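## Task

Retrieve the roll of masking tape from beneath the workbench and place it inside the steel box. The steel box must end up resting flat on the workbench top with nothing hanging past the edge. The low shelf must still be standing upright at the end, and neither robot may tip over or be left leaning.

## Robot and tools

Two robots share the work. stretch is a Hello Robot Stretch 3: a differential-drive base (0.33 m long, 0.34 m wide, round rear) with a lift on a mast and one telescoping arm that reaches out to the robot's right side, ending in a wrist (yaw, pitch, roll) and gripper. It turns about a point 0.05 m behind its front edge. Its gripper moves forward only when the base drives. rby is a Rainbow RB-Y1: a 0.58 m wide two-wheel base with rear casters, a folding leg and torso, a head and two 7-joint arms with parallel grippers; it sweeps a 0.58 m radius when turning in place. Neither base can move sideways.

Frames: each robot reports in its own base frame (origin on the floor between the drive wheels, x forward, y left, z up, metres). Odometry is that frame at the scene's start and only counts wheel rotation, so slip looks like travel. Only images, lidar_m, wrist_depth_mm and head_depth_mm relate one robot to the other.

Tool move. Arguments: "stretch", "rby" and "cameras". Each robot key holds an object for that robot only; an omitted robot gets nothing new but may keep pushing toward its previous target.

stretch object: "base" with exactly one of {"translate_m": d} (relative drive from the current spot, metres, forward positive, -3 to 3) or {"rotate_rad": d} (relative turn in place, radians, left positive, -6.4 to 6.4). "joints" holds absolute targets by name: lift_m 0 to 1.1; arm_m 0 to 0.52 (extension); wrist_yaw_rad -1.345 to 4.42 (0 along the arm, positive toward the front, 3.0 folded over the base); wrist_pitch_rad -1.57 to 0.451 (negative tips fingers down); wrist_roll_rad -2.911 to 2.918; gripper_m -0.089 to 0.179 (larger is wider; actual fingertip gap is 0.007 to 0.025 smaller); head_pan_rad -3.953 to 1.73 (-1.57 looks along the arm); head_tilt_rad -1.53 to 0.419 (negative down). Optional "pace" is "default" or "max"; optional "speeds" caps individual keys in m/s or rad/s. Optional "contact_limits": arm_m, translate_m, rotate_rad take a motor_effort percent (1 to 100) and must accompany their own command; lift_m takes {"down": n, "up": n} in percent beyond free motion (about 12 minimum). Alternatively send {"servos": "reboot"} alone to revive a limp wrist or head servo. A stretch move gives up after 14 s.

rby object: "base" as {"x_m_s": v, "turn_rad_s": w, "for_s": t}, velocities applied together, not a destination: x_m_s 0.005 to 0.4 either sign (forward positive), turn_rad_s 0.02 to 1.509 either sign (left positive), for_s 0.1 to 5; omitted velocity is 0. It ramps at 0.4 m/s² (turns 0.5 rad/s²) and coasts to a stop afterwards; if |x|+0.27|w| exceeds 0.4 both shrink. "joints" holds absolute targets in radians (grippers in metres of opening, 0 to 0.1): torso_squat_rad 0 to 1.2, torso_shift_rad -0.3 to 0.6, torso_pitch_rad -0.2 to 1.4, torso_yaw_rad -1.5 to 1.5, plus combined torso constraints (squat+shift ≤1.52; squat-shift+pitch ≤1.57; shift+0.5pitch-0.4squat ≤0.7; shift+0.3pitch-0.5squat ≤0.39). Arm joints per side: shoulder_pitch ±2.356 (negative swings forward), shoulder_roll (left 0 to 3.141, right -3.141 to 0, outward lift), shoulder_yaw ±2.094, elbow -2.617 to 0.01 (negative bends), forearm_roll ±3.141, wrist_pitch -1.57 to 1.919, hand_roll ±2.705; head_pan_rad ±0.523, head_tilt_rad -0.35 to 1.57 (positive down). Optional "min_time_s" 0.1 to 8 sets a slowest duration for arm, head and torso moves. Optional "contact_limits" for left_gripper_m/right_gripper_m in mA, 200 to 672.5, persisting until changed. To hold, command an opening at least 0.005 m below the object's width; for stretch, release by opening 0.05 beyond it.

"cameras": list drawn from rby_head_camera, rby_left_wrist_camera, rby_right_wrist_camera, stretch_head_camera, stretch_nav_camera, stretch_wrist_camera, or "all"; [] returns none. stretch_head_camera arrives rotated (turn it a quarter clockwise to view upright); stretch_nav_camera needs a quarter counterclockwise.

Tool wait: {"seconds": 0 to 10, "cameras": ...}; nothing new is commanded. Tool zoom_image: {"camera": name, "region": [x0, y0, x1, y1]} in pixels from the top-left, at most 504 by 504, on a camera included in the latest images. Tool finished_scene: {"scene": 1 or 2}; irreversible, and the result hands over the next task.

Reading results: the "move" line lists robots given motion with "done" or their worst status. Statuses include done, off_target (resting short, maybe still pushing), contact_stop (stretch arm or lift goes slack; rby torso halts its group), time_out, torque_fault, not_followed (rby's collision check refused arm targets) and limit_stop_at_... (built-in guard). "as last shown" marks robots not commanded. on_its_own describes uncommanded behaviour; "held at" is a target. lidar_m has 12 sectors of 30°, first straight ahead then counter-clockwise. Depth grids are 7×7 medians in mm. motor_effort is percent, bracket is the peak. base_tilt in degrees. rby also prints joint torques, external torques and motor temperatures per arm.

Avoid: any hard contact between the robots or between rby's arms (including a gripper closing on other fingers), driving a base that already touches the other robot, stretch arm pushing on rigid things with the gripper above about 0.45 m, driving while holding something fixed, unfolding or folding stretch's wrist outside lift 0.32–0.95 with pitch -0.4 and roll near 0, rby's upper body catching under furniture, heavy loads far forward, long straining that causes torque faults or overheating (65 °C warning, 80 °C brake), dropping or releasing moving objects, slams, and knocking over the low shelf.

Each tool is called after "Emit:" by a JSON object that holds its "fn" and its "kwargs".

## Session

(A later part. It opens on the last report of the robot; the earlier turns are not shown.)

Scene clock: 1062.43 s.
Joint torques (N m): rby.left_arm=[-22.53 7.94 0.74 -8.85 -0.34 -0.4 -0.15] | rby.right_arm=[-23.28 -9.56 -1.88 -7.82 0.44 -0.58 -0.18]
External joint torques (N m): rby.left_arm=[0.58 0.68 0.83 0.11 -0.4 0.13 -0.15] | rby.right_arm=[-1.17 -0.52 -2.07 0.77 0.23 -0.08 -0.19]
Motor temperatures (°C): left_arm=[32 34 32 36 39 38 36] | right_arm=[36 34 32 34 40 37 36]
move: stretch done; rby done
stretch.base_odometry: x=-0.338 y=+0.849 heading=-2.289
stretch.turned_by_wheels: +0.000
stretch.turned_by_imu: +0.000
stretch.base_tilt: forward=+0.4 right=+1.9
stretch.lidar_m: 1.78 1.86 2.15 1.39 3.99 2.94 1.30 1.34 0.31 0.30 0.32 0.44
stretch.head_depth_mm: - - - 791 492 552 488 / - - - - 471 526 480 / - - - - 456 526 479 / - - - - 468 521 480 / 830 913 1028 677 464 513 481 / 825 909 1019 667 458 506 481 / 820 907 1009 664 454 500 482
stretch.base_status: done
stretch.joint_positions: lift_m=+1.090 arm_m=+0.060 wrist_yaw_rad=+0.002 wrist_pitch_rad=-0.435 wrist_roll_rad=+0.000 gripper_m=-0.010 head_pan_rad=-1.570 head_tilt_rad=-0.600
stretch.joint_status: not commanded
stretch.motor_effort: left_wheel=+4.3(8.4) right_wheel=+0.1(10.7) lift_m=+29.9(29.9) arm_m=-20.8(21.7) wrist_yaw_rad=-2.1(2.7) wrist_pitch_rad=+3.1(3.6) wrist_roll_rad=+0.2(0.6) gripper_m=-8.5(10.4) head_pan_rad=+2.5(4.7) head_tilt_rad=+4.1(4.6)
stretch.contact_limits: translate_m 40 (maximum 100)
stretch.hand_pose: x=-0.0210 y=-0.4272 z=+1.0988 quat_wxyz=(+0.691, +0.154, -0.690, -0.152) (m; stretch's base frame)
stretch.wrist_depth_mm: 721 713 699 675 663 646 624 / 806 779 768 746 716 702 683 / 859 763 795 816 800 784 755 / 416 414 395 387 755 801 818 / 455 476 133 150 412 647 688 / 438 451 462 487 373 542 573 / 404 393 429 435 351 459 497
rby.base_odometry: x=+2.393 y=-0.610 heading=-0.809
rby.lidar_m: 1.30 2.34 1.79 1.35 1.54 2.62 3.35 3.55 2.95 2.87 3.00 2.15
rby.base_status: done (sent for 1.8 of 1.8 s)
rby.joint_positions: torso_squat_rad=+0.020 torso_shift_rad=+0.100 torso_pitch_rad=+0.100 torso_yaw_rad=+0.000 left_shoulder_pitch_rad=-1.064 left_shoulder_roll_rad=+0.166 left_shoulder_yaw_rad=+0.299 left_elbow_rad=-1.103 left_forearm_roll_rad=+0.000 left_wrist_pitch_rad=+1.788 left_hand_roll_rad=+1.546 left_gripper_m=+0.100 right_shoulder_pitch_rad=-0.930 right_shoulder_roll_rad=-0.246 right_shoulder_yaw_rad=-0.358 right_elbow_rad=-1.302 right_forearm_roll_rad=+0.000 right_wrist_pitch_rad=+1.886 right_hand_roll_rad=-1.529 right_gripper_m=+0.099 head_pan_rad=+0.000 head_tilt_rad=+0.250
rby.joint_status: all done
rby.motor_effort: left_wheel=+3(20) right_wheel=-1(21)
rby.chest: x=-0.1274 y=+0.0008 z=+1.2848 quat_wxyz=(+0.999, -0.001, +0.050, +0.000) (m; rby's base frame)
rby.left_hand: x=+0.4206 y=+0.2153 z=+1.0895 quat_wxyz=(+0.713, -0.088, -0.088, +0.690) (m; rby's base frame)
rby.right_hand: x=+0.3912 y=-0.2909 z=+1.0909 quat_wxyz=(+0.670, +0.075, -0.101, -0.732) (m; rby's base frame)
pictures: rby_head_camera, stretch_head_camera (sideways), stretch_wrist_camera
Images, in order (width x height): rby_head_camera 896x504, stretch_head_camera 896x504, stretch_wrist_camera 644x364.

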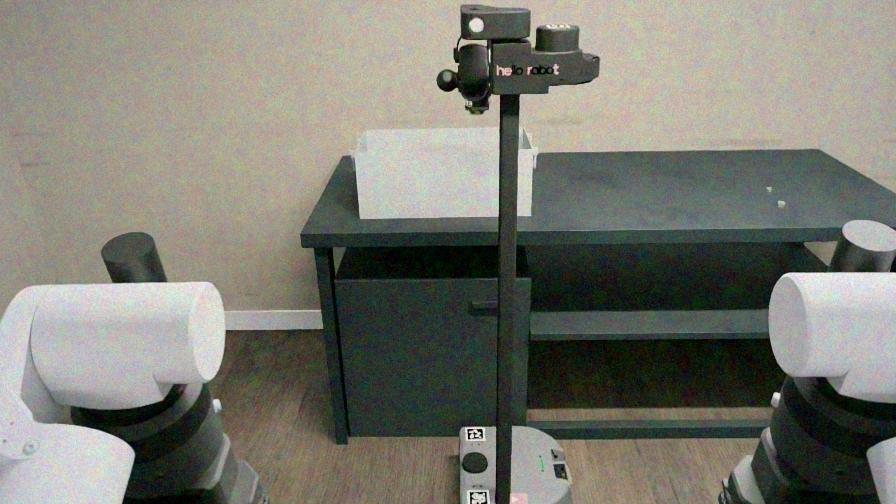

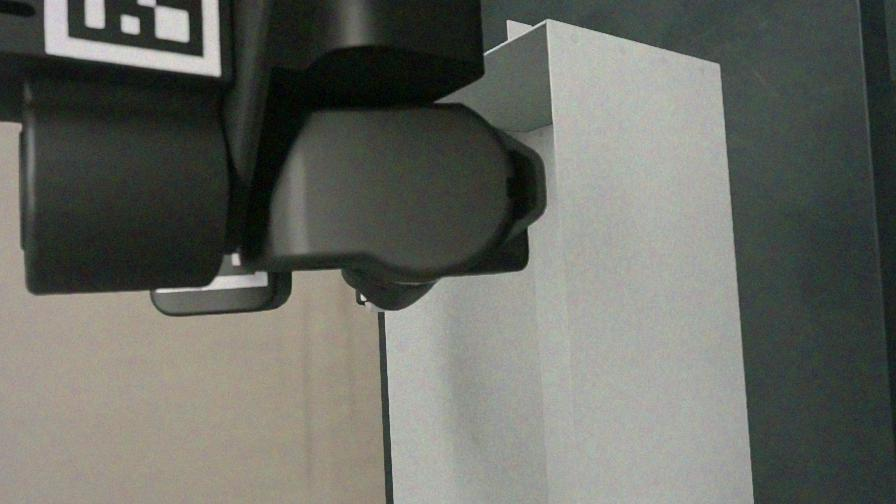

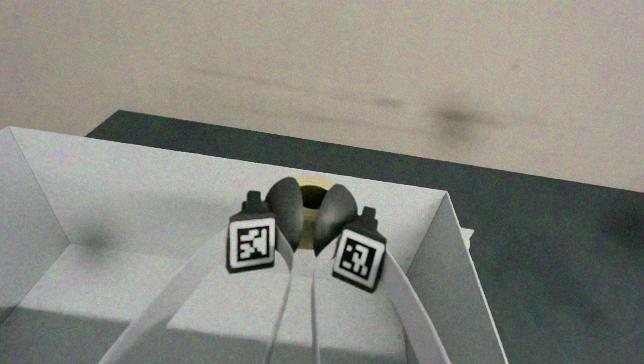

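Emit:
{"fn": "move", "kwargs": {"stretch": {"joints": {"arm_m": 0.19, "lift_m": 1.095}, "speeds": {"arm_m": 0.12}}, "cameras": ["stretch_wrist_camera"]}}

Emit:
{"fn": "move", "kwargs": {"stretch": {"joints": {"arm_m": 0.26, "wrist_pitch_rad": -1.2}, "speeds": {"arm_m": 0.06, "wrist_pitch_rad": 0.6}}, "cameras": ["rby_head_camera", "stretch_wrist_camera", "stretch_head_camera"]}}

Scene clock: 1083.17 s.
Joint torques (N m): rby.left_arm=[-22.42 7.8 0.77 -8.92 -0.3 -0.32 -0.27] | rby.right_arm=[-23.08 -9.54 -1.82 -7.84 0.43 -0.67 -0.27]
External joint torques (N m): rby.left_arm=[0.69 0.54 0.86 0.04 -0.35 0.21 -0.26] | rby.right_arm=[-0.97 -0.5 -2.01 0.75 0.22 -0.17 -0.27]
Motor temperatures (°C): left_arm=[32 34 32 36 39 38 36] | right_arm=[36 34 32 34 40 37 36]
move: stretch done
stretch.base_odometry: x=-0.338 y=+0.849 heading=-2.289
stretch.turned_by_wheels: +0.000
stretch.turned_by_imu: +0.001
stretch.base_tilt: forward=+0.4 right=+1.8
stretch.lidar_m: 1.78 1.85 2.15 1.39 4.02 2.94 1.29 1.34 0.31 0.30 0.32 0.44
stretch.head_depth_mm: - 931 1060 892 492 551 486 / - - 1068 654 470 526 479 / - - 1043 688 465 527 479 / - - 1073 681 470 519 481 / 822 913 1029 675 464 511 481 / 824 910 1023 668 457 505 480 / 819 907 1009 662 455 498 483
stretch.base_status: not commanded
stretch.joint_positions: lift_m=+1.095 arm_m=+0.190 wrist_yaw_rad=+0.002 wrist_pitch_rad=-0.435 wrist_roll_rad=+0.000 gripper_m=-0.010 head_pan_rad=-1.570 head_tilt_rad=-0.600
stretch.joint_status: all done
stretch.motor_effort: left_wheel=+4.2(4.6) right_wheel=+0.7(0.7) lift_m=+35.3(38.3) arm_m=+21.4(25.1) wrist_yaw_rad=-1.9(2.6) wrist_pitch_rad=+3.1(3.5) wrist_roll_rad=+0.4(0.5) gripper_m=-9.2(10.4) head_pan_rad=+2.7(3.9) head_tilt_rad=+2.8(4.1)
stretch.contact_limits: translate_m 40 (maximum 100)
stretch.hand_pose: x=-0.0210 y=-0.5571 z=+1.1038 quat_wxyz=(+0.691, +0.154, -0.690, -0.152) (m; stretch's base frame)
stretch.wrist_depth_mm: 591 582 566 553 538 523 518 / 654 640 622 608 591 581 564 / 716 703 696 674 650 638 626 / 605 633 669 720 709 724 704 / 299 540 132 150 616 652 698 / 331 301 307 301 301 557 585 / 386 353 366 358 321 468 503
rby: as last shown
rby.lidar_m: 1.30 2.35 1.79 1.35 1.54 2.62 3.35 3.55 2.96 2.87 3.01 2.15
rby.motor_effort: left_wheel=+3(4) right_wheel=-1(1)
pictures: stretch_wrist_camera
Images, in order (width x height): stretch_wrist_camera 644x364.

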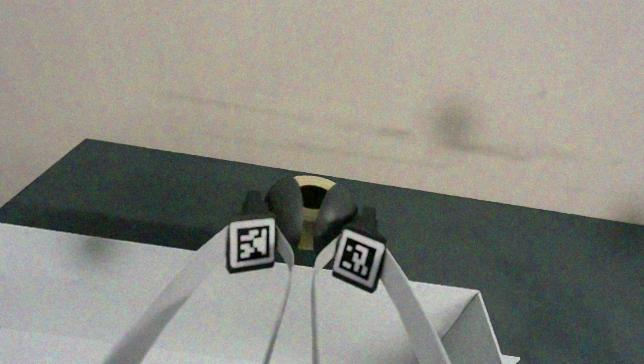

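Scene clock: 1085.07 s.
Joint torques (N m): rby.left_arm=[-22.25 8.28 1.16 -9.02 -0.41 -0.37 -0.14] | rby.right_arm=[-23.18 -9.53 -1.94 -7.73 0.42 -0.56 -0.21]
External joint torques (N m): rby.left_arm=[0.86 1.01 1.25 -0.06 -0.47 0.16 -0.14] | rby.right_arm=[-1.07 -0.49 -2.13 0.86 0.21 -0.06 -0.21]
Motor temperatures (°C): left_arm=[32 34 32 36 39 38 36] | right_arm=[36 34 32 34 40 37 36]
move: stretch done
stretch.base_odometry: x=-0.338 y=+0.849 heading=-2.289
stretch.turned_by_wheels: +0.000
stretch.turned_by_imu: +0.000
stretch.base_tilt: forward=+0.4 right=+1.9
stretch.lidar_m: 1.78 1.86 2.15 1.39 4.00 2.94 1.30 1.34 0.31 0.30 0.32 0.44
stretch.head_depth_mm: - 943 1056 892 492 551 485 / 845 300 1050 655 470 526 479 / 287 298 1027 689 467 526 480 / 293 298 342 644 469 519 480 / 827 908 1010 672 464 513 481 / 822 910 1017 667 458 505 482 / 819 903 1007 662 453 498 481
stretch.base_status: not commanded
stretch.joint_positions: lift_m=+1.095 arm_m=+0.260 wrist_yaw_rad=+0.002 wrist_pitch_rad=-1.200 wrist_roll_rad=+0.000 gripper_m=-0.010 head_pan_rad=-1.570 head_tilt_rad=-0.600
stretch.joint_status: all done
stretch.motor_effort: left_wheel=+4.5(4.6) right_wheel=+0.2(0.6) lift_m=+35.2(35.6) arm_m=+20.5(24.7) wrist_yaw_rad=-2.1(2.5) wrist_pitch_rad=+0.4(4.1) wrist_roll_rad=+0.5(0.5) gripper_m=-8.6(10.4) head_pan_rad=+2.9(3.4) head_tilt_rad=+3.5(4.3)
stretch.contact_limits: translate_m 40 (maximum 100)
stretch.hand_pose: x=-0.0215 y=-0.4754 z=+0.9862 quat_wxyz=(+0.584, +0.400, -0.583, -0.399) (m; stretch's base frame)
stretch.wrist_depth_mm: 285 267 250 232 219 206 214 / 370 371 348 314 288 253 214 / 368 370 378 380 384 277 206 / 358 363 368 372 375 269 202 / 351 353 133 150 371 260 205 / 346 347 352 356 359 248 199 / 273 230 311 340 319 239 192
rby: as last shown
rby.lidar_m: 1.30 2.36 1.78 1.36 1.54 2.62 3.35 3.56 2.95 2.87 2.99 2.15
pictures: rby_head_camera, stretch_head_camera (sideways), stretch_wrist_camera
Images, in order (width x height): rby_head_camera 896x504, stretch_head_camera 896x504, stretch_wrist_camera 644x364.

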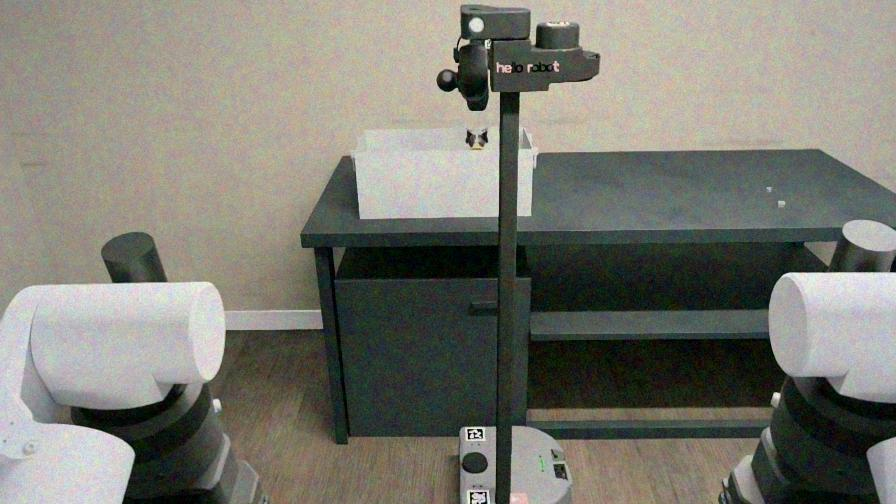

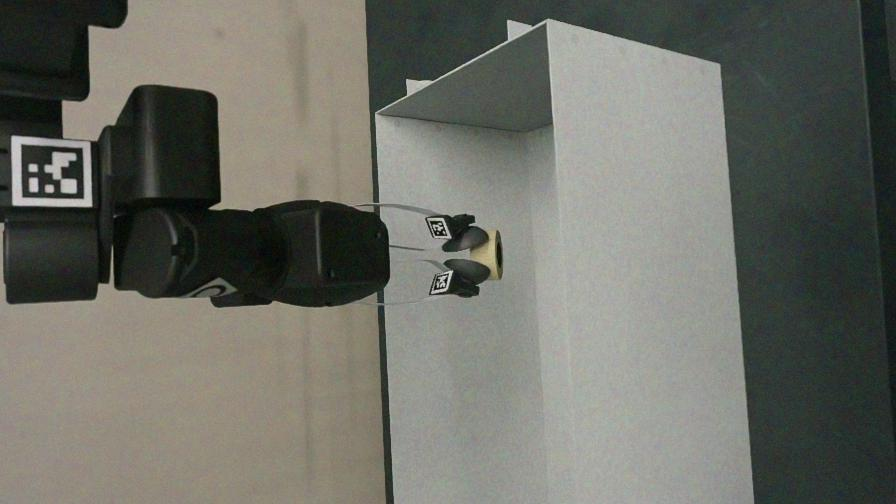

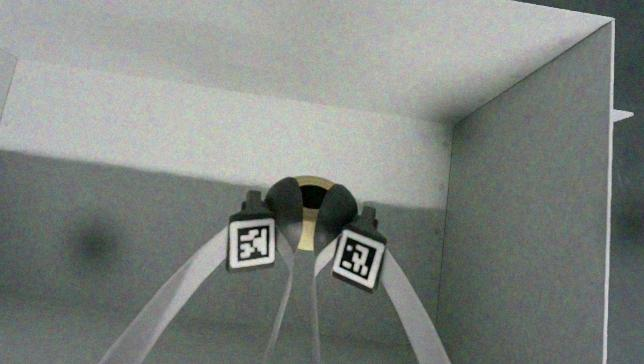

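Emit:
{"fn": "move", "kwargs": {"stretch": {"joints": {"lift_m": 0.985}, "speeds": {"lift_m": 0.08}, "contact_limits": {"lift_m": {"down": 14}}}, "cameras": ["stretch_wrist_camera"]}}

Emit:
{"fn": "move", "kwargs": {"stretch": {"joints": {"lift_m": 0.965}, "speeds": {"lift_m": 0.02}, "contact_limits": {"lift_m": {"down": 13}}}, "cameras": ["stretch_wrist_camera"]}}

Scene clock: 1101.57 s.
Joint torques (N m): rby.left_arm=[-22.88 7.99 0.86 -8.86 -0.31 -0.34 -0.34] | rby.right_arm=[-23.13 -9.48 -2.02 -7.76 0.42 -0.62 -0.23]
External joint torques (N m): rby.left_arm=[0.24 0.72 0.95 0.1 -0.37 0.19 -0.33] | rby.right_arm=[-1.02 -0.44 -2.21 0.83 0.22 -0.12 -0.23]
Motor temperatures (°C): left_arm=[32 34 32 36 39 38 36] | right_arm=[36 34 32 34 40 37 36]
move: stretch done
stretch.base_odometry: x=-0.338 y=+0.849 heading=-2.289
stretch.turned_by_wheels: +0.000
stretch.turned_by_imu: +0.001
stretch.base_tilt: forward=+0.3 right=+1.9
stretch.lidar_m: 1.78 1.85 2.15 1.39 4.01 2.93 1.30 1.34 0.31 0.30 0.32 0.44
stretch.head_depth_mm: 847 927 - 824 493 550 485 / 845 902 349 640 471 525 479 / 838 375 348 679 467 524 479 / 835 911 356 393 459 519 479 / 833 916 1025 665 463 513 481 / 823 906 1013 667 457 506 481 / 818 907 1014 663 454 498 481
stretch.base_status: not commanded
stretch.joint_positions: lift_m=+0.985 arm_m=+0.260 wrist_yaw_rad=+0.002 wrist_pitch_rad=-1.201 wrist_roll_rad=+0.000 gripper_m=-0.010 head_pan_rad=-1.570 head_tilt_rad=-0.600
stretch.joint_status: all done
stretch.motor_effort: left_wheel=+4.6(4.8) right_wheel=+0.3(0.7) lift_m=+19.5(33.5) arm_m=+16.6(18.5) wrist_yaw_rad=-2.0(2.6) wrist_pitch_rad=+0.8(0.8) wrist_roll_rad=+0.4(0.5) gripper_m=-9.9(10.4) head_pan_rad=+2.1(3.5) head_tilt_rad=+2.9(3.7)
stretch.contact_limits: lift_m down 14 (down: maximum 72; up: maximum 65); translate_m 40 (maximum 100)
stretch.hand_pose: x=-0.0215 y=-0.4751 z=+0.8761 quat_wxyz=(+0.584, +0.400, -0.582, -0.399) (m; stretch's base frame)
stretch.wrist_depth_mm: 264 265 245 233 220 206 186 / 259 262 266 272 272 253 193 / 254 258 262 265 268 272 187 / 251 253 256 260 264 266 181 / 246 248 132 149 259 259 175 / 241 243 246 249 255 248 171 / 237 88 242 246 248 239 167
rby: as last shown
rby.lidar_m: 1.30 2.36 1.78 1.36 1.53 2.61 3.35 3.55 2.95 2.86 3.01 2.15
pictures: stretch_wrist_camera
Images, in order (width x height): stretch_wrist_camera 644x364.

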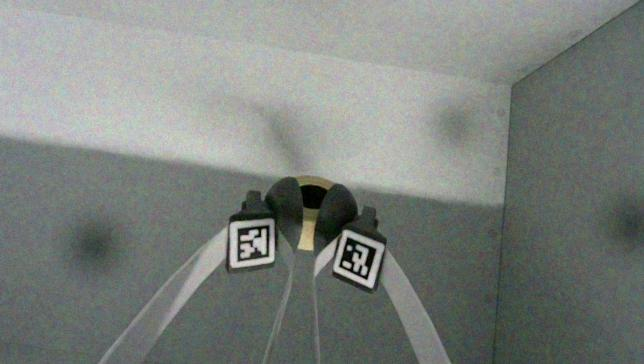

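Scene clock: 1102.93 s.
Joint torques (N m): rby.left_arm=[-22.84 8.44 0.67 -8.71 -0.26 -0.28 -0.18] | rby.right_arm=[-23.23 -9.6 -2.07 -7.86 0.42 -0.66 -0.3]
External joint torques (N m): rby.left_arm=[0.28 1.17 0.76 0.25 -0.31 0.25 -0.17] | rby.right_arm=[-1.12 -0.56 -2.25 0.73 0.21 -0.15 -0.31]
Motor temperatures (°C): left_arm=[32 34 32 36 39 38 36] | right_arm=[36 34 32 34 40 37 36]
move: stretch done
stretch.base_odometry: x=-0.338 y=+0.849 heading=-2.289
stretch.turned_by_wheels: +0.000
stretch.turned_by_imu: +0.000
stretch.base_tilt: forward=+0.4 right=+1.8
stretch.lidar_m: 1.78 1.85 2.15 1.38 4.00 2.93 1.30 1.34 0.31 0.30 0.32 0.43
stretch.head_depth_mm: 852 948 1004 - 477 550 485 / 843 926 319 626 469 526 478 / 838 908 360 686 467 526 479 / 835 924 366 383 450 522 481 / 827 919 1021 676 463 512 482 / 823 907 1014 670 458 506 481 / 819 907 1009 664 455 498 483
stretch.base_status: not commanded
stretch.joint_positions: lift_m=+0.965 arm_m=+0.260 wrist_yaw_rad=+0.002 wrist_pitch_rad=-1.201 wrist_roll_rad=+0.000 gripper_m=-0.010 head_pan_rad=-1.570 head_tilt_rad=-0.600
stretch.joint_status: all done
stretch.motor_effort: left_wheel=+4.4(4.6) right_wheel=+0.4(0.7) lift_m=+21.3(22.3) arm_m=+15.3(16.0) wrist_yaw_rad=-1.9(2.5) wrist_pitch_rad=+0.4(0.7) wrist_roll_rad=+0.3(0.6) gripper_m=-9.3(10.6) head_pan_rad=+2.2(3.2) head_tilt_rad=+2.6(3.3)
stretch.contact_limits: lift_m down 13 (down: maximum 72; up: maximum 65); translate_m 40 (maximum 100)
stretch.hand_pose: x=-0.0215 y=-0.4751 z=+0.8561 quat_wxyz=(+0.584, +0.400, -0.582, -0.399) (m; stretch's base frame)
stretch.wrist_depth_mm: 245 247 247 232 220 205 187 / 240 243 246 249 251 252 193 / 235 236 241 244 248 250 186 / 231 234 235 240 243 244 180 / 226 229 133 150 237 240 175 / 221 223 227 230 233 235 171 / 218 88 223 226 228 232 168
rby: as last shown
rby.lidar_m: 1.31 2.35 1.78 1.35 1.54 2.62 3.35 3.54 2.95 2.87 3.02 2.15
rby.motor_effort: left_wheel=+4(4) right_wheel=-1(1)
pictures: stretch_wrist_camera
Images, in order (width x height): stretch_wrist_camera 644x364.

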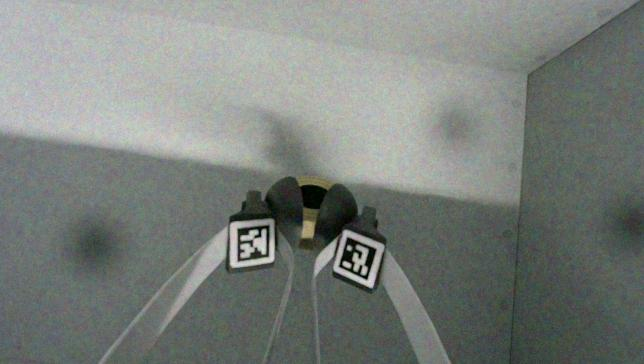

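Emit:
{"fn": "move", "kwargs": {"stretch": {"joints": {"lift_m": 0.957}, "speeds": {"lift_m": 0.02}, "contact_limits": {"lift_m": {"down": 13}}}, "cameras": []}}

Emit:
{"fn": "move", "kwargs": {"stretch": {"joints": {"lift_m": 0.952}, "speeds": {"lift_m": 0.02}, "contact_limits": {"lift_m": {"down": 13}}}, "cameras": ["stretch_wrist_camera"]}}

Scene clock: 1111.80 s.
Joint torques (N m): rby.left_arm=[-22.77 7.9 0.72 -8.67 -0.35 -0.44 -0.25] | rby.right_arm=[-23.22 -9.47 -2.11 -7.76 0.38 -0.66 -0.22]
External joint torques (N m): rby.left_arm=[0.35 0.64 0.81 0.3 -0.41 0.1 -0.25] | rby.right_arm=[-1.11 -0.43 -2.3 0.83 0.17 -0.16 -0.22]
Motor temperatures (°C): left_arm=[32 34 32 36 39 38 36] | right_arm=[36 34 32 34 40 37 36]
move: stretch done
stretch.base_odometry: x=-0.338 y=+0.849 heading=-2.289
stretch.turned_by_wheels: +0.000
stretch.turned_by_imu: +0.001
stretch.base_tilt: forward=+0.5 right=+1.9
stretch.lidar_m: 1.78 1.86 2.15 1.39 4.00 2.93 1.30 1.34 0.31 0.30 0.32 0.44
stretch.head_depth_mm: 851 946 1005 - 477 551 486 / 849 933 324 598 471 526 479 / 836 919 361 375 466 525 480 / 832 924 372 382 450 521 479 / 825 923 1031 675 462 513 480 / 825 910 1019 669 458 505 481 / 819 906 1012 662 455 499 481
stretch.base_status: not commanded
stretch.joint_positions: lift_m=+0.957 arm_m=+0.260 wrist_yaw_rad=+0.002 wrist_pitch_rad=-1.201 wrist_roll_rad=+0.000 gripper_m=-0.010 head_pan_rad=-1.570 head_tilt_rad=-0.600
stretch.joint_status: all done
stretch.motor_effort: left_wheel=+4.2(4.5) right_wheel=+0.1(0.7) lift_m=+21.6(33.1) arm_m=+10.0(11.6) wrist_yaw_rad=-2.2(2.5) wrist_pitch_rad=+0.6(1.0) wrist_roll_rad=+0.3(0.6) gripper_m=-9.0(10.1) head_pan_rad=+1.9(3.1) head_tilt_rad=+2.7(3.2)
stretch.contact_limits: lift_m down 13 (down: maximum 72; up: maximum 65); translate_m 40 (maximum 100)
stretch.hand_pose: x=-0.0215 y=-0.4751 z=+0.8481 quat_wxyz=(+0.584, +0.400, -0.582, -0.399) (m; stretch's base frame)
stretch.wrist_depth_mm: 236 237 239 233 219 205 187 / 231 234 236 241 245 247 193 / 227 229 233 235 241 242 186 / 222 225 228 232 235 237 181 / 217 221 133 149 230 231 175 / 214 216 219 221 226 228 172 / 210 88 216 218 220 222 167
rby: as last shown
rby.lidar_m: 1.30 2.34 1.77 1.35 1.55 2.63 3.35 3.55 2.96 2.87 3.00 2.16
rby.motor_effort: left_wheel=+3(3) right_wheel=-1(1)
pictures: none
No camera images: "cameras" was empty.

Scene clock: 1112.43 s.
Joint torques (N m): rby.left_arm=[-22.38 8.51 0.65 -8.72 -0.18 -0.41 -0.25] | rby.right_arm=[-23.18 -9.74 -1.99 -7.74 0.43 -0.66 -0.24]
External joint torques (N m): rby.left_arm=[0.73 1.24 0.73 0.25 -0.24 0.12 -0.25] | rby.right_arm=[-1.07 -0.7 -2.17 0.85 0.23 -0.16 -0.24]
Motor temperatures (°C): left_arm=[32 34 32 36 39 38 36] | right_arm=[36 34 32 34 40 37 36]
move: stretch done
stretch.base_odometry: x=-0.338 y=+0.849 heading=-2.289
stretch.turned_by_wheels: +0.000
stretch.turned_by_imu: +0.000
stretch.base_tilt: forward=+0.4 right=+1.9
stretch.lidar_m: 1.78 1.86 2.15 1.39 3.98 2.93 1.29 1.34 0.31 0.30 0.32 0.44
stretch.head_depth_mm: 851 943 1020 - 474 551 485 / 847 932 348 597 471 527 478 / 840 916 361 376 466 526 480 / 836 924 373 387 447 519 481 / 830 919 1024 675 463 513 481 / 823 914 1015 670 457 504 481 / 819 908 1011 663 455 499 483
stretch.base_status: not commanded
stretch.joint_positions: lift_m=+0.952 arm_m=+0.260 wrist_yaw_rad=+0.002 wrist_pitch_rad=-1.201 wrist_roll_rad=+0.000 gripper_m=-0.010 head_pan_rad=-1.570 head_tilt_rad=-0.600
stretch.joint_status: all done
stretch.motor_effort: left_wheel=+4.1(4.6) right_wheel=+0.3(0.6) lift_m=+19.9(21.6) arm_m=+9.4(11.0) wrist_yaw_rad=-2.2(2.6) wrist_pitch_rad=+0.7(0.7) wrist_roll_rad=+0.5(0.5) gripper_m=-9.7(10.3) head_pan_rad=+2.1(2.8) head_tilt_rad=+2.2(2.9)
stretch.contact_limits: lift_m down 13 (down: maximum 72; up: maximum 65); translate_m 40 (maximum 100)
stretch.hand_pose: x=-0.0215 y=-0.4751 z=+0.8431 quat_wxyz=(+0.584, +0.400, -0.582, -0.399) (m; stretch's base frame)
stretch.wrist_depth_mm: 231 233 236 232 219 205 187 / 227 229 232 235 239 241 193 / 221 224 228 231 235 237 186 / 217 220 222 227 229 233 180 / 214 217 133 150 225 228 176 / 210 211 214 217 221 223 172 / 207 88 211 214 216 217 166
rby: as last shown
rby.lidar_m: 1.29 2.35 1.78 1.35 1.54 2.63 3.36 3.54 2.95 2.87 3.00 2.15
rby.motor_effort: left_wheel=+3(4) right_wheel=-1(1)
pictures: stretch_wrist_camera
Images, in order (width x height): stretch_wrist_camera 644x364.

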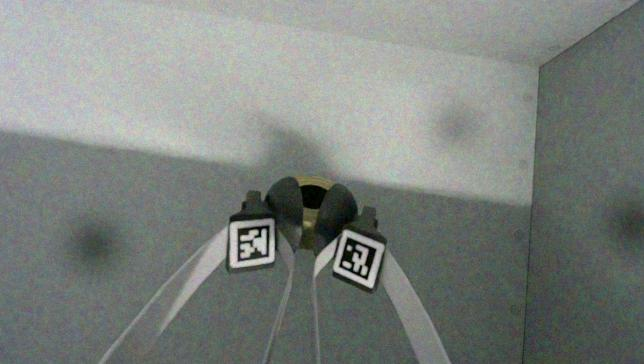

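Emit:
{"fn": "move", "kwargs": {"stretch": {"joints": {"lift_m": 0.947}, "speeds": {"lift_m": 0.02}, "contact_limits": {"lift_m": {"down": 13}}}, "cameras": ["stretch_wrist_camera"]}}

Scene clock: 1118.23 s.
Joint torques (N m): rby.left_arm=[-22.52 7.8 1.02 -8.96 -0.33 -0.36 -0.25] | rby.right_arm=[-23.26 -9.55 -2.15 -7.83 0.35 -0.66 -0.28]
External joint torques (N m): rby.left_arm=[0.6 0.54 1.11 0.01 -0.39 0.18 -0.24] | rby.right_arm=[-1.15 -0.5 -2.33 0.77 0.14 -0.16 -0.28]
Motor temperatures (°C): left_arm=[32 34 32 36 39 38 36] | right_arm=[36 34 32 34 40 37 36]
move: stretch done
stretch.base_odometry: x=-0.338 y=+0.849 heading=-2.289
stretch.turned_by_wheels: +0.000
stretch.turned_by_imu: +0.001
stretch.base_tilt: forward=+0.5 right=+1.9
stretch.lidar_m: 1.78 1.86 2.15 1.39 3.99 2.92 1.30 1.34 0.31 0.30 0.32 0.44
stretch.head_depth_mm: 846 941 1010 - 476 540 484 / 848 934 360 594 471 526 477 / 838 935 368 375 466 524 480 / 834 924 378 389 447 520 480 / 832 918 1029 675 465 513 480 / 823 913 1017 669 457 504 482 / 822 907 1010 665 454 499 483
stretch.base_status: not commanded
stretch.joint_positions: lift_m=+0.947 arm_m=+0.260 wrist_yaw_rad=+0.002 wrist_pitch_rad=-1.201 wrist_roll_rad=+0.000 gripper_m=-0.010 head_pan_rad=-1.570 head_tilt_rad=-0.600
stretch.joint_status: all done
stretch.motor_effort: left_wheel=+4.1(4.7) right_wheel=+0.0(0.7) lift_m=+19.5(22.2) arm_m=+6.2(7.7) wrist_yaw_rad=-1.9(2.5) wrist_pitch_rad=+0.7(0.8) wrist_roll_rad=+0.3(0.5) gripper_m=-9.4(10.0) head_pan_rad=+1.6(2.5) head_tilt_rad=+2.8(2.8)
stretch.contact_limits: lift_m down 13 (down: maximum 72; up: maximum 65); translate_m 40 (maximum 100)
stretch.hand_pose: x=-0.0215 y=-0.4751 z=+0.8381 quat_wxyz=(+0.584, +0.400, -0.582, -0.399) (m; stretch's base frame)
stretch.wrist_depth_mm: 226 229 231 230 218 205 186 / 221 223 227 231 233 238 192 / 218 218 223 225 230 231 186 / 212 215 218 222 225 227 181 / 209 211 135 150 220 222 176 / 204 207 208 211 216 218 171 / 201 88 205 209 211 214 167
rby: as last shown
rby.lidar_m: 1.29 2.36 1.79 1.36 1.54 2.63 3.35 3.55 2.95 2.87 3.01 2.14
pictures: stretch_wrist_camera
Images, in order (width x height): stretch_wrist_camera 644x364.

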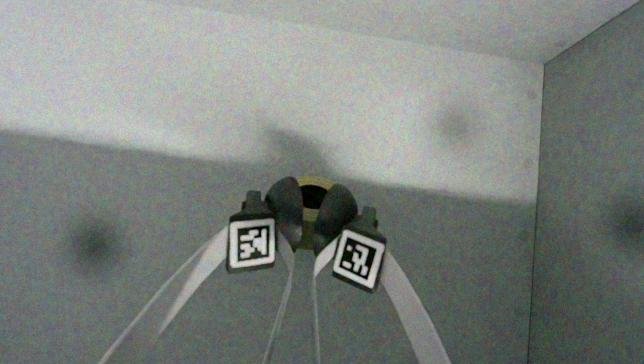

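Emit:
{"fn": "move", "kwargs": {"stretch": {"joints": {"lift_m": 0.94}, "speeds": {"lift_m": 0.02}, "contact_limits": {"lift_m": {"down": 13}}}, "cameras": ["stretch_wrist_camera"]}}

Emit:
{"fn": "move", "kwargs": {"stretch": {"joints": {"lift_m": 0.936}, "speeds": {"lift_m": 0.02}, "contact_limits": {"lift_m": {"down": 13}}}, "cameras": ["stretch_wrist_camera"]}}

Scene clock: 1125.63 s.
Joint torques (N m): rby.left_arm=[-22.56 8.07 1.01 -8.88 -0.29 -0.35 -0.21] | rby.right_arm=[-23.28 -9.57 -1.89 -7.89 0.4 -0.63 -0.21]
External joint torques (N m): rby.left_arm=[0.55 0.81 1.1 0.09 -0.34 0.19 -0.21] | rby.right_arm=[-1.18 -0.53 -2.07 0.71 0.19 -0.13 -0.22]
Motor temperatures (°C): left_arm=[32 34 32 36 39 38 36] | right_arm=[36 34 32 34 40 37 36]
move: stretch done
stretch.base_odometry: x=-0.338 y=+0.849 heading=-2.289
stretch.turned_by_wheels: +0.000
stretch.turned_by_imu: +0.001
stretch.base_tilt: forward=+0.5 right=+1.8
stretch.lidar_m: 1.78 1.86 2.15 1.39 3.96 2.93 1.30 1.34 0.31 0.30 0.32 0.44
stretch.head_depth_mm: 848 945 1027 - 474 542 490 / 847 933 377 385 472 526 479 / 842 932 367 380 466 526 480 / 835 925 380 390 447 522 482 / 828 916 1026 675 465 513 482 / 824 913 1023 670 459 506 482 / 817 908 1010 664 453 501 483
stretch.base_status: not commanded
stretch.joint_positions: lift_m=+0.940 arm_m=+0.260 wrist_yaw_rad=+0.002 wrist_pitch_rad=-1.201 wrist_roll_rad=+0.000 gripper_m=-0.010 head_pan_rad=-1.570 head_tilt_rad=-0.600
stretch.joint_status: all done
stretch.motor_effort: left_wheel=+4.2(4.5) right_wheel=+0.5(0.6) lift_m=+7.7(19.3) arm_m=+2.8(4.5) wrist_yaw_rad=-1.8(2.7) wrist_pitch_rad=+0.7(0.8) wrist_roll_rad=+0.5(0.5) gripper_m=-8.7(9.9) head_pan_rad=+1.9(2.9) head_tilt_rad=+2.0(2.7)
stretch.contact_limits: lift_m down 13 (down: maximum 72; up: maximum 65); translate_m 40 (maximum 100)
stretch.hand_pose: x=-0.0215 y=-0.4751 z=+0.8311 quat_wxyz=(+0.584, +0.400, -0.582, -0.399) (m; stretch's base frame)
stretch.wrist_depth_mm: 221 223 226 226 220 206 186 / 215 220 221 225 229 231 192 / 211 214 217 220 223 227 187 / 207 210 212 217 219 221 181 / 204 206 132 150 214 217 176 / 200 202 203 206 210 212 172 / 196 81 200 203 204 207 167
rby.base_odometry: x=+2.393 y=-0.610 heading=-0.809
rby.lidar_m: 1.31 2.36 1.79 1.36 1.54 2.62 3.35 3.55 2.96 2.87 3.01 2.16
rby.base_status: not commanded
rby.joint_positions: torso_squat_rad=+0.020 torso_shift_rad=+0.100 torso_pitch_rad=+0.100 torso_yaw_rad=+0.000 left_shoulder_pitch_rad=-1.064 left_shoulder_roll_rad=+0.166 left_shoulder_yaw_rad=+0.299 left_elbow_rad=-1.103 left_forearm_roll_rad=+0.000 left_wrist_pitch_rad=+1.788 left_hand_roll_rad=+1.546 left_gripper_m=+0.100 right_shoulder_pitch_rad=-0.930 right_shoulder_roll_rad=-0.246 right_shoulder_yaw_rad=-0.358 right_elbow_rad=-1.302 right_forearm_roll_rad=+0.000 right_wrist_pitch_rad=+1.886 right_hand_roll_rad=-1.529 right_gripper_m=+0.099 head_pan_rad=+0.000 head_tilt_rad=+0.250
rby.joint_status: not commanded
rby.motor_effort: left_wheel=+3(4) right_wheel=-1(1)
rby.chest: x=-0.1274 y=+0.0008 z=+1.2848 quat_wxyz=(+0.999, -0.001, +0.050, +0.000) (m; rby's base frame)
rby.left_hand: x=+0.4206 y=+0.2153 z=+1.0895 quat_wxyz=(+0.713, -0.088, -0.088, +0.690) (m; rby's base frame)
rby.right_hand: x=+0.3912 y=-0.2909 z=+1.0909 quat_wxyz=(+0.670, +0.075, -0.101, -0.732) (m; rby's base frame)
pictures: stretch_wrist_camera
Images, in order (width x height): stretch_wrist_camera 644x364.

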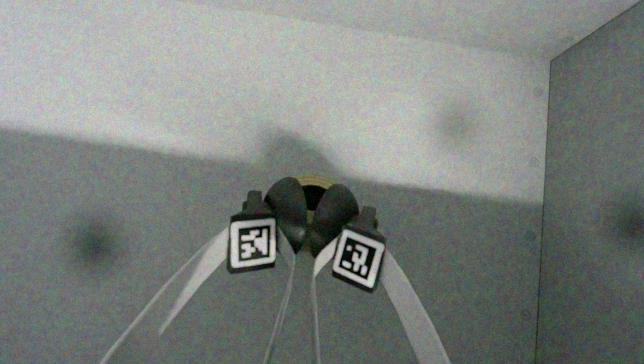

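Scene clock: 1126.07 s.
Joint torques (N m): rby.left_arm=[-22.73 7.74 0.76 -8.78 -0.17 -0.37 -0.2] | rby.right_arm=[-23.2 -9.54 -2.05 -7.8 0.41 -0.63 -0.15]
External joint torques (N m): rby.left_arm=[0.38 0.48 0.85 0.18 -0.23 0.16 -0.2] | rby.right_arm=[-1.09 -0.5 -2.23 0.8 0.2 -0.13 -0.15]
Motor temperatures (°C): left_arm=[32 34 32 36 39 38 36] | right_arm=[36 34 32 34 40 37 36]
move: stretch contact_stop
stretch.base_odometry: x=-0.338 y=+0.849 heading=-2.289
stretch.turned_by_wheels: +0.000
stretch.turned_by_imu: +0.000
stretch.base_tilt: forward=+0.4 right=+1.9
stretch.lidar_m: 1.78 1.86 2.15 1.39 4.00 2.92 1.29 1.34 0.31 0.30 0.32 0.44
stretch.head_depth_mm: 851 940 1027 - 476 540 488 / 844 939 380 387 472 526 479 / 840 927 367 382 467 527 479 / 834 927 381 390 446 521 480 / 829 919 1033 674 466 513 481 / 823 912 1018 668 459 506 482 / 819 905 1014 664 455 501 482
stretch.base_status: not commanded
stretch.joint_positions: lift_m=+0.939 arm_m=+0.260 wrist_yaw_rad=+0.002 wrist_pitch_rad=-1.201 wrist_roll_rad=+0.000 gripper_m=-0.010 head_pan_rad=-1.570 head_tilt_rad=-0.600
stretch.joint_status: lift_m contact_stop (moved -0.001 of -0.004)
stretch.on_its_own: lift_m is slack since a contact_stop
stretch.motor_effort: left_wheel=+4.3(4.6) right_wheel=+0.3(0.6) lift_m=+24.3(24.3) arm_m=+2.6(3.9) wrist_yaw_rad=-1.7(2.6) wrist_pitch_rad=+0.5(0.8) wrist_roll_rad=+0.2(0.4) gripper_m=-9.4(10.1) head_pan_rad=+1.8(2.9) head_tilt_rad=+2.1(2.1)
stretch.contact_limits: lift_m down 13 (down: maximum 72; up: maximum 65); translate_m 40 (maximum 100)
stretch.hand_pose: x=-0.0215 y=-0.4751 z=+0.8304 quat_wxyz=(+0.584, +0.400, -0.582, -0.399) (m; stretch's base frame)
stretch.wrist_depth_mm: 218 221 225 226 219 205 187 / 215 217 221 224 226 230 193 / 211 213 216 219 222 225 187 / 206 209 211 214 217 220 181 / 202 204 133 150 212 216 176 / 198 200 203 206 210 212 172 / 195 195 199 202 205 208 168
rby: as last shown
rby.lidar_m: 1.31 2.36 1.78 1.36 1.54 2.63 3.35 3.54 2.95 2.86 3.01 2.17
pictures: stretch_wrist_camera
Images, in order (width x height): stretch_wrist_camera 644x364.

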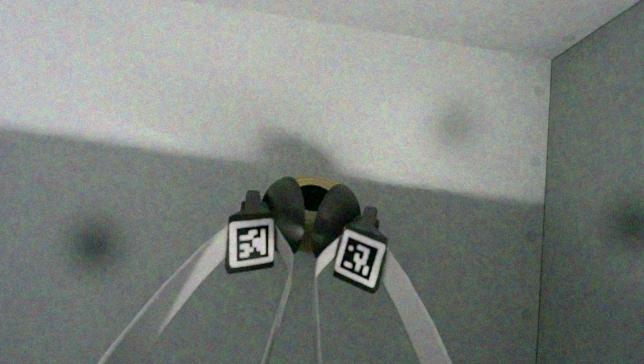

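Emit:
{"fn": "move", "kwargs": {"stretch": {"joints": {"lift_m": 0.941, "gripper_m": 0.12}}, "cameras": ["stretch_wrist_camera"]}}

Scene clock: 1135.63 s.
Joint torques (N m): rby.left_arm=[-22.62 7.99 0.79 -8.99 -0.32 -0.29 -0.21] | rby.right_arm=[-23.08 -9.46 -1.93 -7.8 0.43 -0.66 -0.27]
External joint torques (N m): rby.left_arm=[0.5 0.72 0.88 -0.03 -0.38 0.24 -0.2] | rby.right_arm=[-0.97 -0.42 -2.12 0.79 0.22 -0.16 -0.27]
Motor temperatures (°C): left_arm=[32 34 32 36 39 38 36] | right_arm=[36 34 32 34 40 37 36]
move: stretch done
stretch.base_odometry: x=-0.338 y=+0.849 heading=-2.289
stretch.turned_by_wheels: +0.000
stretch.turned_by_imu: +0.001
stretch.base_tilt: forward=+0.5 right=+1.9
stretch.lidar_m: 1.78 1.85 2.15 1.39 3.99 2.94 1.30 1.34 0.31 0.30 0.32 0.44
stretch.head_depth_mm: 856 939 1031 - 473 537 485 / 847 938 376 384 471 525 479 / 836 931 368 379 466 526 481 / 832 924 380 391 445 521 480 / 831 921 1030 675 463 513 482 / 822 908 1017 668 457 505 481 / 816 906 1008 666 454 498 481
stretch.base_status: not commanded
stretch.joint_positions: lift_m=+0.941 arm_m=+0.260 wrist_yaw_rad=+0.002 wrist_pitch_rad=-1.201 wrist_roll_rad=+0.000 gripper_m=+0.120 head_pan_rad=-1.570 head_tilt_rad=-0.600
stretch.joint_status: all done
stretch.motor_effort: left_wheel=+3.8(4.5) right_wheel=+0.0(0.6) lift_m=+26.7(29.5) arm_m=-1.7(2.2) wrist_yaw_rad=-2.1(2.6) wrist_pitch_rad=+0.9(1.0) wrist_roll_rad=+0.3(0.6) gripper_m=+0.3(83.9) head_pan_rad=+1.2(2.9) head_tilt_rad=+2.0(2.5)
stretch.contact_limits: translate_m 40 (maximum 100)
stretch.hand_pose: x=-0.0215 y=-0.4751 z=+0.8321 quat_wxyz=(+0.584, +0.400, -0.582, -0.399) (m; stretch's base frame)
stretch.wrist_depth_mm: 219 222 224 227 219 204 187 / 215 218 221 224 229 230 193 / 210 214 216 219 222 226 186 / 207 208 211 215 217 221 180 / 203 124 207 210 212 218 176 / 102 201 204 206 208 206 171 / 196 197 200 203 207 202 167
rby: as last shown
rby.lidar_m: 1.30 2.36 1.79 1.36 1.54 2.62 3.35 3.54 2.95 2.86 3.00 2.17
pictures: stretch_wrist_camera
Images, in order (width x height): stretch_wrist_camera 644x364.

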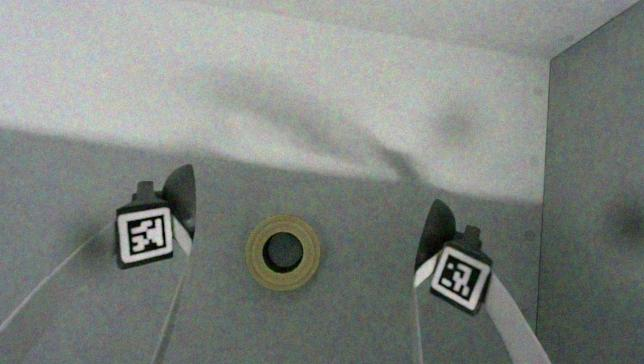

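Emit:
{"fn": "move", "kwargs": {"stretch": {"joints": {"lift_m": 1.095, "head_pan_rad": 1.0, "head_tilt_rad": -0.3}, "speeds": {"lift_m": 0.12}}, "cameras": ["stretch_wrist_camera", "stretch_head_camera"]}}

Emit:
{"fn": "move", "kwargs": {"stretch": {"joints": {"arm_m": 0.08, "wrist_pitch_rad": -0.5}}, "cameras": ["rby_head_camera", "stretch_wrist_camera", "stretch_head_camera"]}}

Scene clock: 1148.70 s.
Joint torques (N m): rby.left_arm=[-22.7 7.87 1.09 -8.88 -0.26 -0.39 -0.23] | rby.right_arm=[-23.32 -9.31 -2.03 -7.82 0.35 -0.6 -0.25]
External joint torques (N m): rby.left_arm=[0.42 0.61 1.18 0.08 -0.32 0.14 -0.22] | rby.right_arm=[-1.21 -0.27 -2.22 0.77 0.15 -0.1 -0.25]
Motor temperatures (°C): left_arm=[32 34 32 36 39 38 36] | right_arm=[36 34 32 34 40 37 36]
move: stretch done
stretch.base_odometry: x=-0.338 y=+0.849 heading=-2.289
stretch.turned_by_wheels: +0.000
stretch.turned_by_imu: +0.001
stretch.base_tilt: forward=+0.4 right=+1.9
stretch.lidar_m: 1.78 1.86 2.15 1.39 4.00 2.93 1.29 1.34 0.31 0.30 0.32 0.43
stretch.head_depth_mm: 1854 1934 2005 2130 2241 1841 1457 / 2062 2155 2273 2356 2414 1886 1472 / 2280 2443 2586 2458 2326 1900 1476 / 2606 2799 2980 2746 2596 1898 1498 / 3011 3303 3643 3229 2655 1920 1488 / 3550 - - - 2667 1923 1495 / 3845 - - - 2696 1931 1499
stretch.base_status: not commanded
stretch.joint_positions: lift_m=+1.095 arm_m=+0.260 wrist_yaw_rad=+0.002 wrist_pitch_rad=-1.201 wrist_roll_rad=+0.000 gripper_m=+0.120 head_pan_rad=+1.021 head_tilt_rad=-0.300
stretch.joint_status: all done
stretch.motor_effort: left_wheel=+4.1(4.4) right_wheel=+0.1(0.6) lift_m=+35.6(38.4) arm_m=-7.4(7.4) wrist_yaw_rad=-2.0(3.0) wrist_pitch_rad=+0.5(0.9) wrist_roll_rad=+0.3(0.5) gripper_m=-0.7(1.8) head_pan_rad=-3.8(9.0) head_tilt_rad=+4.9(6.2)
stretch.contact_limits: translate_m 40 (maximum 100)
stretch.hand_pose: x=-0.0215 y=-0.4751 z=+0.9861 quat_wxyz=(+0.584, +0.400, -0.582, -0.399) (m; stretch's base frame)
stretch.wrist_depth_mm: 287 268 252 233 220 207 215 / 367 373 347 316 291 255 213 / 366 366 375 379 382 278 206 / 359 360 368 372 378 267 201 / 352 124 361 365 365 243 204 / 101 347 353 358 356 208 199 / 251 275 304 338 347 200 192
rby: as last shown
rby.lidar_m: 1.30 2.35 1.78 1.36 1.53 2.63 3.35 3.54 2.96 2.86 3.00 2.15
pictures: stretch_head_camera (sideways), stretch_wrist_camera
Images, in order (width x height): stretch_head_camera 896x504, stretch_wrist_camera 644x364.

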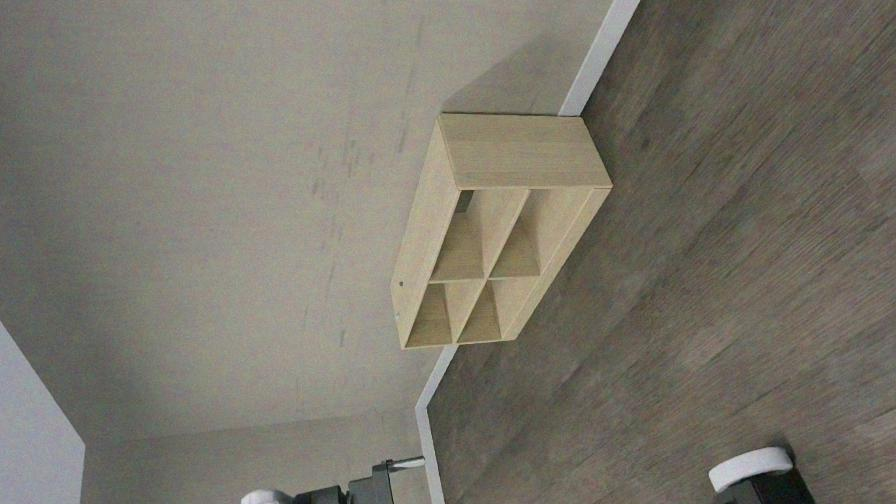

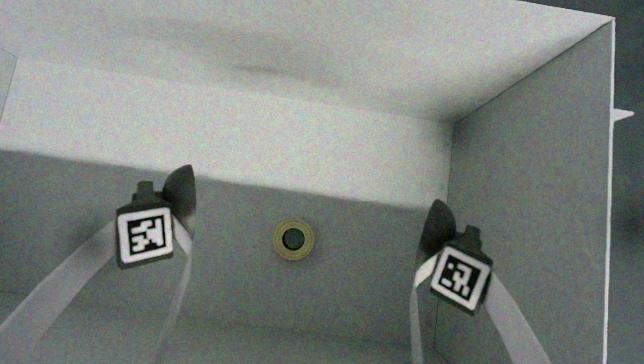

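Scene clock: 1151.27 s.
Joint torques (N m): rby.left_arm=[-22.68 7.93 0.86 -8.88 -0.32 -0.32 -0.21] | rby.right_arm=[-23.17 -9.46 -1.88 -7.81 0.41 -0.57 -0.22]
External joint torques (N m): rby.left_arm=[0.43 0.66 0.95 0.08 -0.38 0.21 -0.21] | rby.right_arm=[-1.06 -0.42 -2.07 0.79 0.2 -0.07 -0.22]
Motor temperatures (°C): left_arm=[32 34 32 36 39 38 36] | right_arm=[36 34 32 34 40 37 36]
move: stretch done
stretch.base_odometry: x=-0.338 y=+0.849 heading=-2.289
stretch.turned_by_wheels: +0.000
stretch.turned_by_imu: +0.001
stretch.base_tilt: forward=+0.4 right=+1.9
stretch.lidar_m: 1.78 1.86 2.15 1.39 4.01 2.92 1.29 1.34 0.31 0.30 0.32 0.43
stretch.head_depth_mm: 1821 1888 2013 2095 2196 1861 1460 / 2025 2101 2234 2340 2395 1883 1459 / 2244 2354 2519 2468 2360 1881 1487 / 2541 2710 2893 2720 2515 1892 1486 / 2943 3167 3402 3190 2656 1891 1488 / 3424 3749 - - 2693 1915 1501 / 3817 - - - 2679 1938 1509
stretch.base_status: not commanded
stretch.joint_positions: lift_m=+1.095 arm_m=+0.080 wrist_yaw_rad=+0.002 wrist_pitch_rad=-0.521 wrist_roll_rad=+0.000 gripper_m=+0.120 head_pan_rad=+1.003 head_tilt_rad=-0.300
stretch.joint_status: all done
stretch.motor_effort: left_wheel=+4.3(4.5) right_wheel=+0.1(0.8) lift_m=+34.4(35.8) arm_m=-19.7(24.7) wrist_yaw_rad=-2.1(2.9) wrist_pitch_rad=+4.3(6.9) wrist_roll_rad=+0.3(0.5) gripper_m=-0.1(1.4) head_pan_rad=-4.2(4.6) head_tilt_rad=+5.2(6.0)
stretch.contact_limits: translate_m 40 (maximum 100)
stretch.hand_pose: x=-0.0210 y=-0.4352 z=+1.0852 quat_wxyz=(+0.684, +0.183, -0.683, -0.182) (m; stretch's base frame)
stretch.wrist_depth_mm: 720 712 703 665 656 644 625 / 833 762 784 758 731 714 689 / 380 381 704 748 772 806 775 / 418 395 404 392 384 703 748 / 426 124 476 467 421 586 629 / 102 432 455 471 134 496 541 / 378 391 408 423 408 237 471
rby: as last shown
rby.lidar_m: 1.30 2.35 1.78 1.35 1.54 2.63 3.36 3.52 2.95 2.87 2.99 2.15
pictures: rby_head_camera, stretch_head_camera (sideways), stretch_wrist_camera
Images, in order (width x height): rby_head_camera 896x504, stretch_head_camera 896x504, stretch_wrist_camera 644x364.

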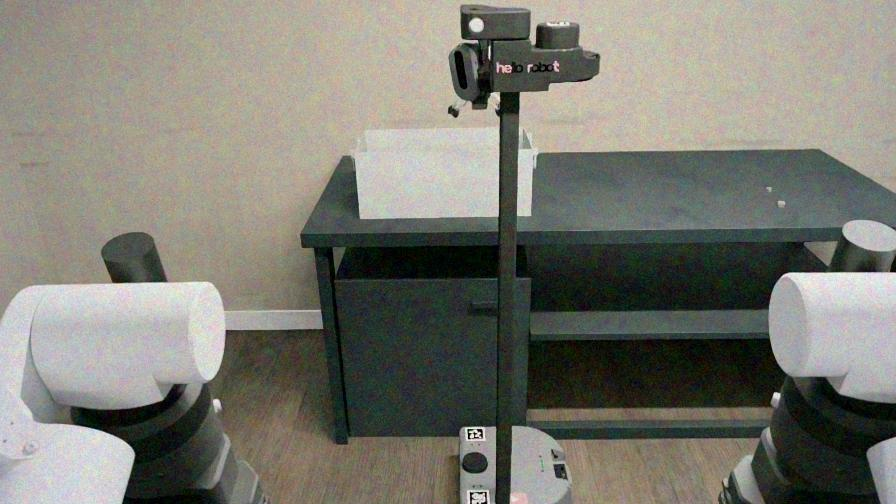

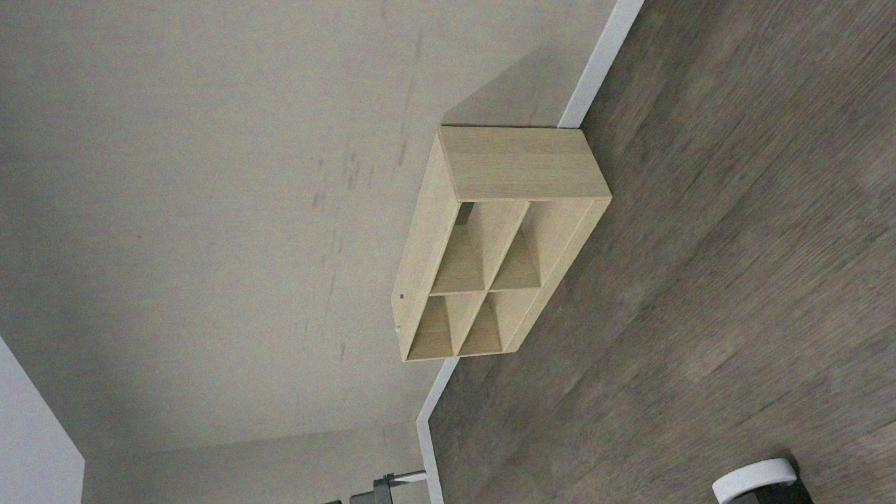

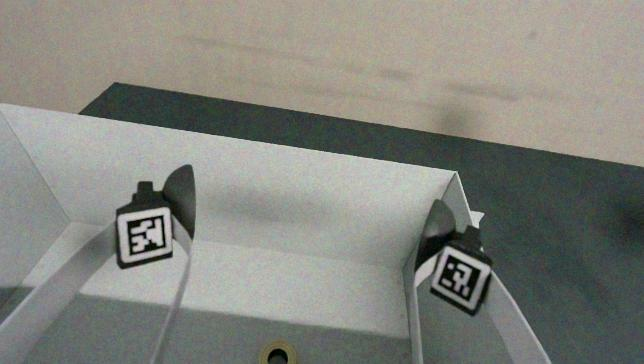

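Emit:
{"fn": "finished_scene", "kwargs": {"scene": 2}}

The scene is finished: the task was done.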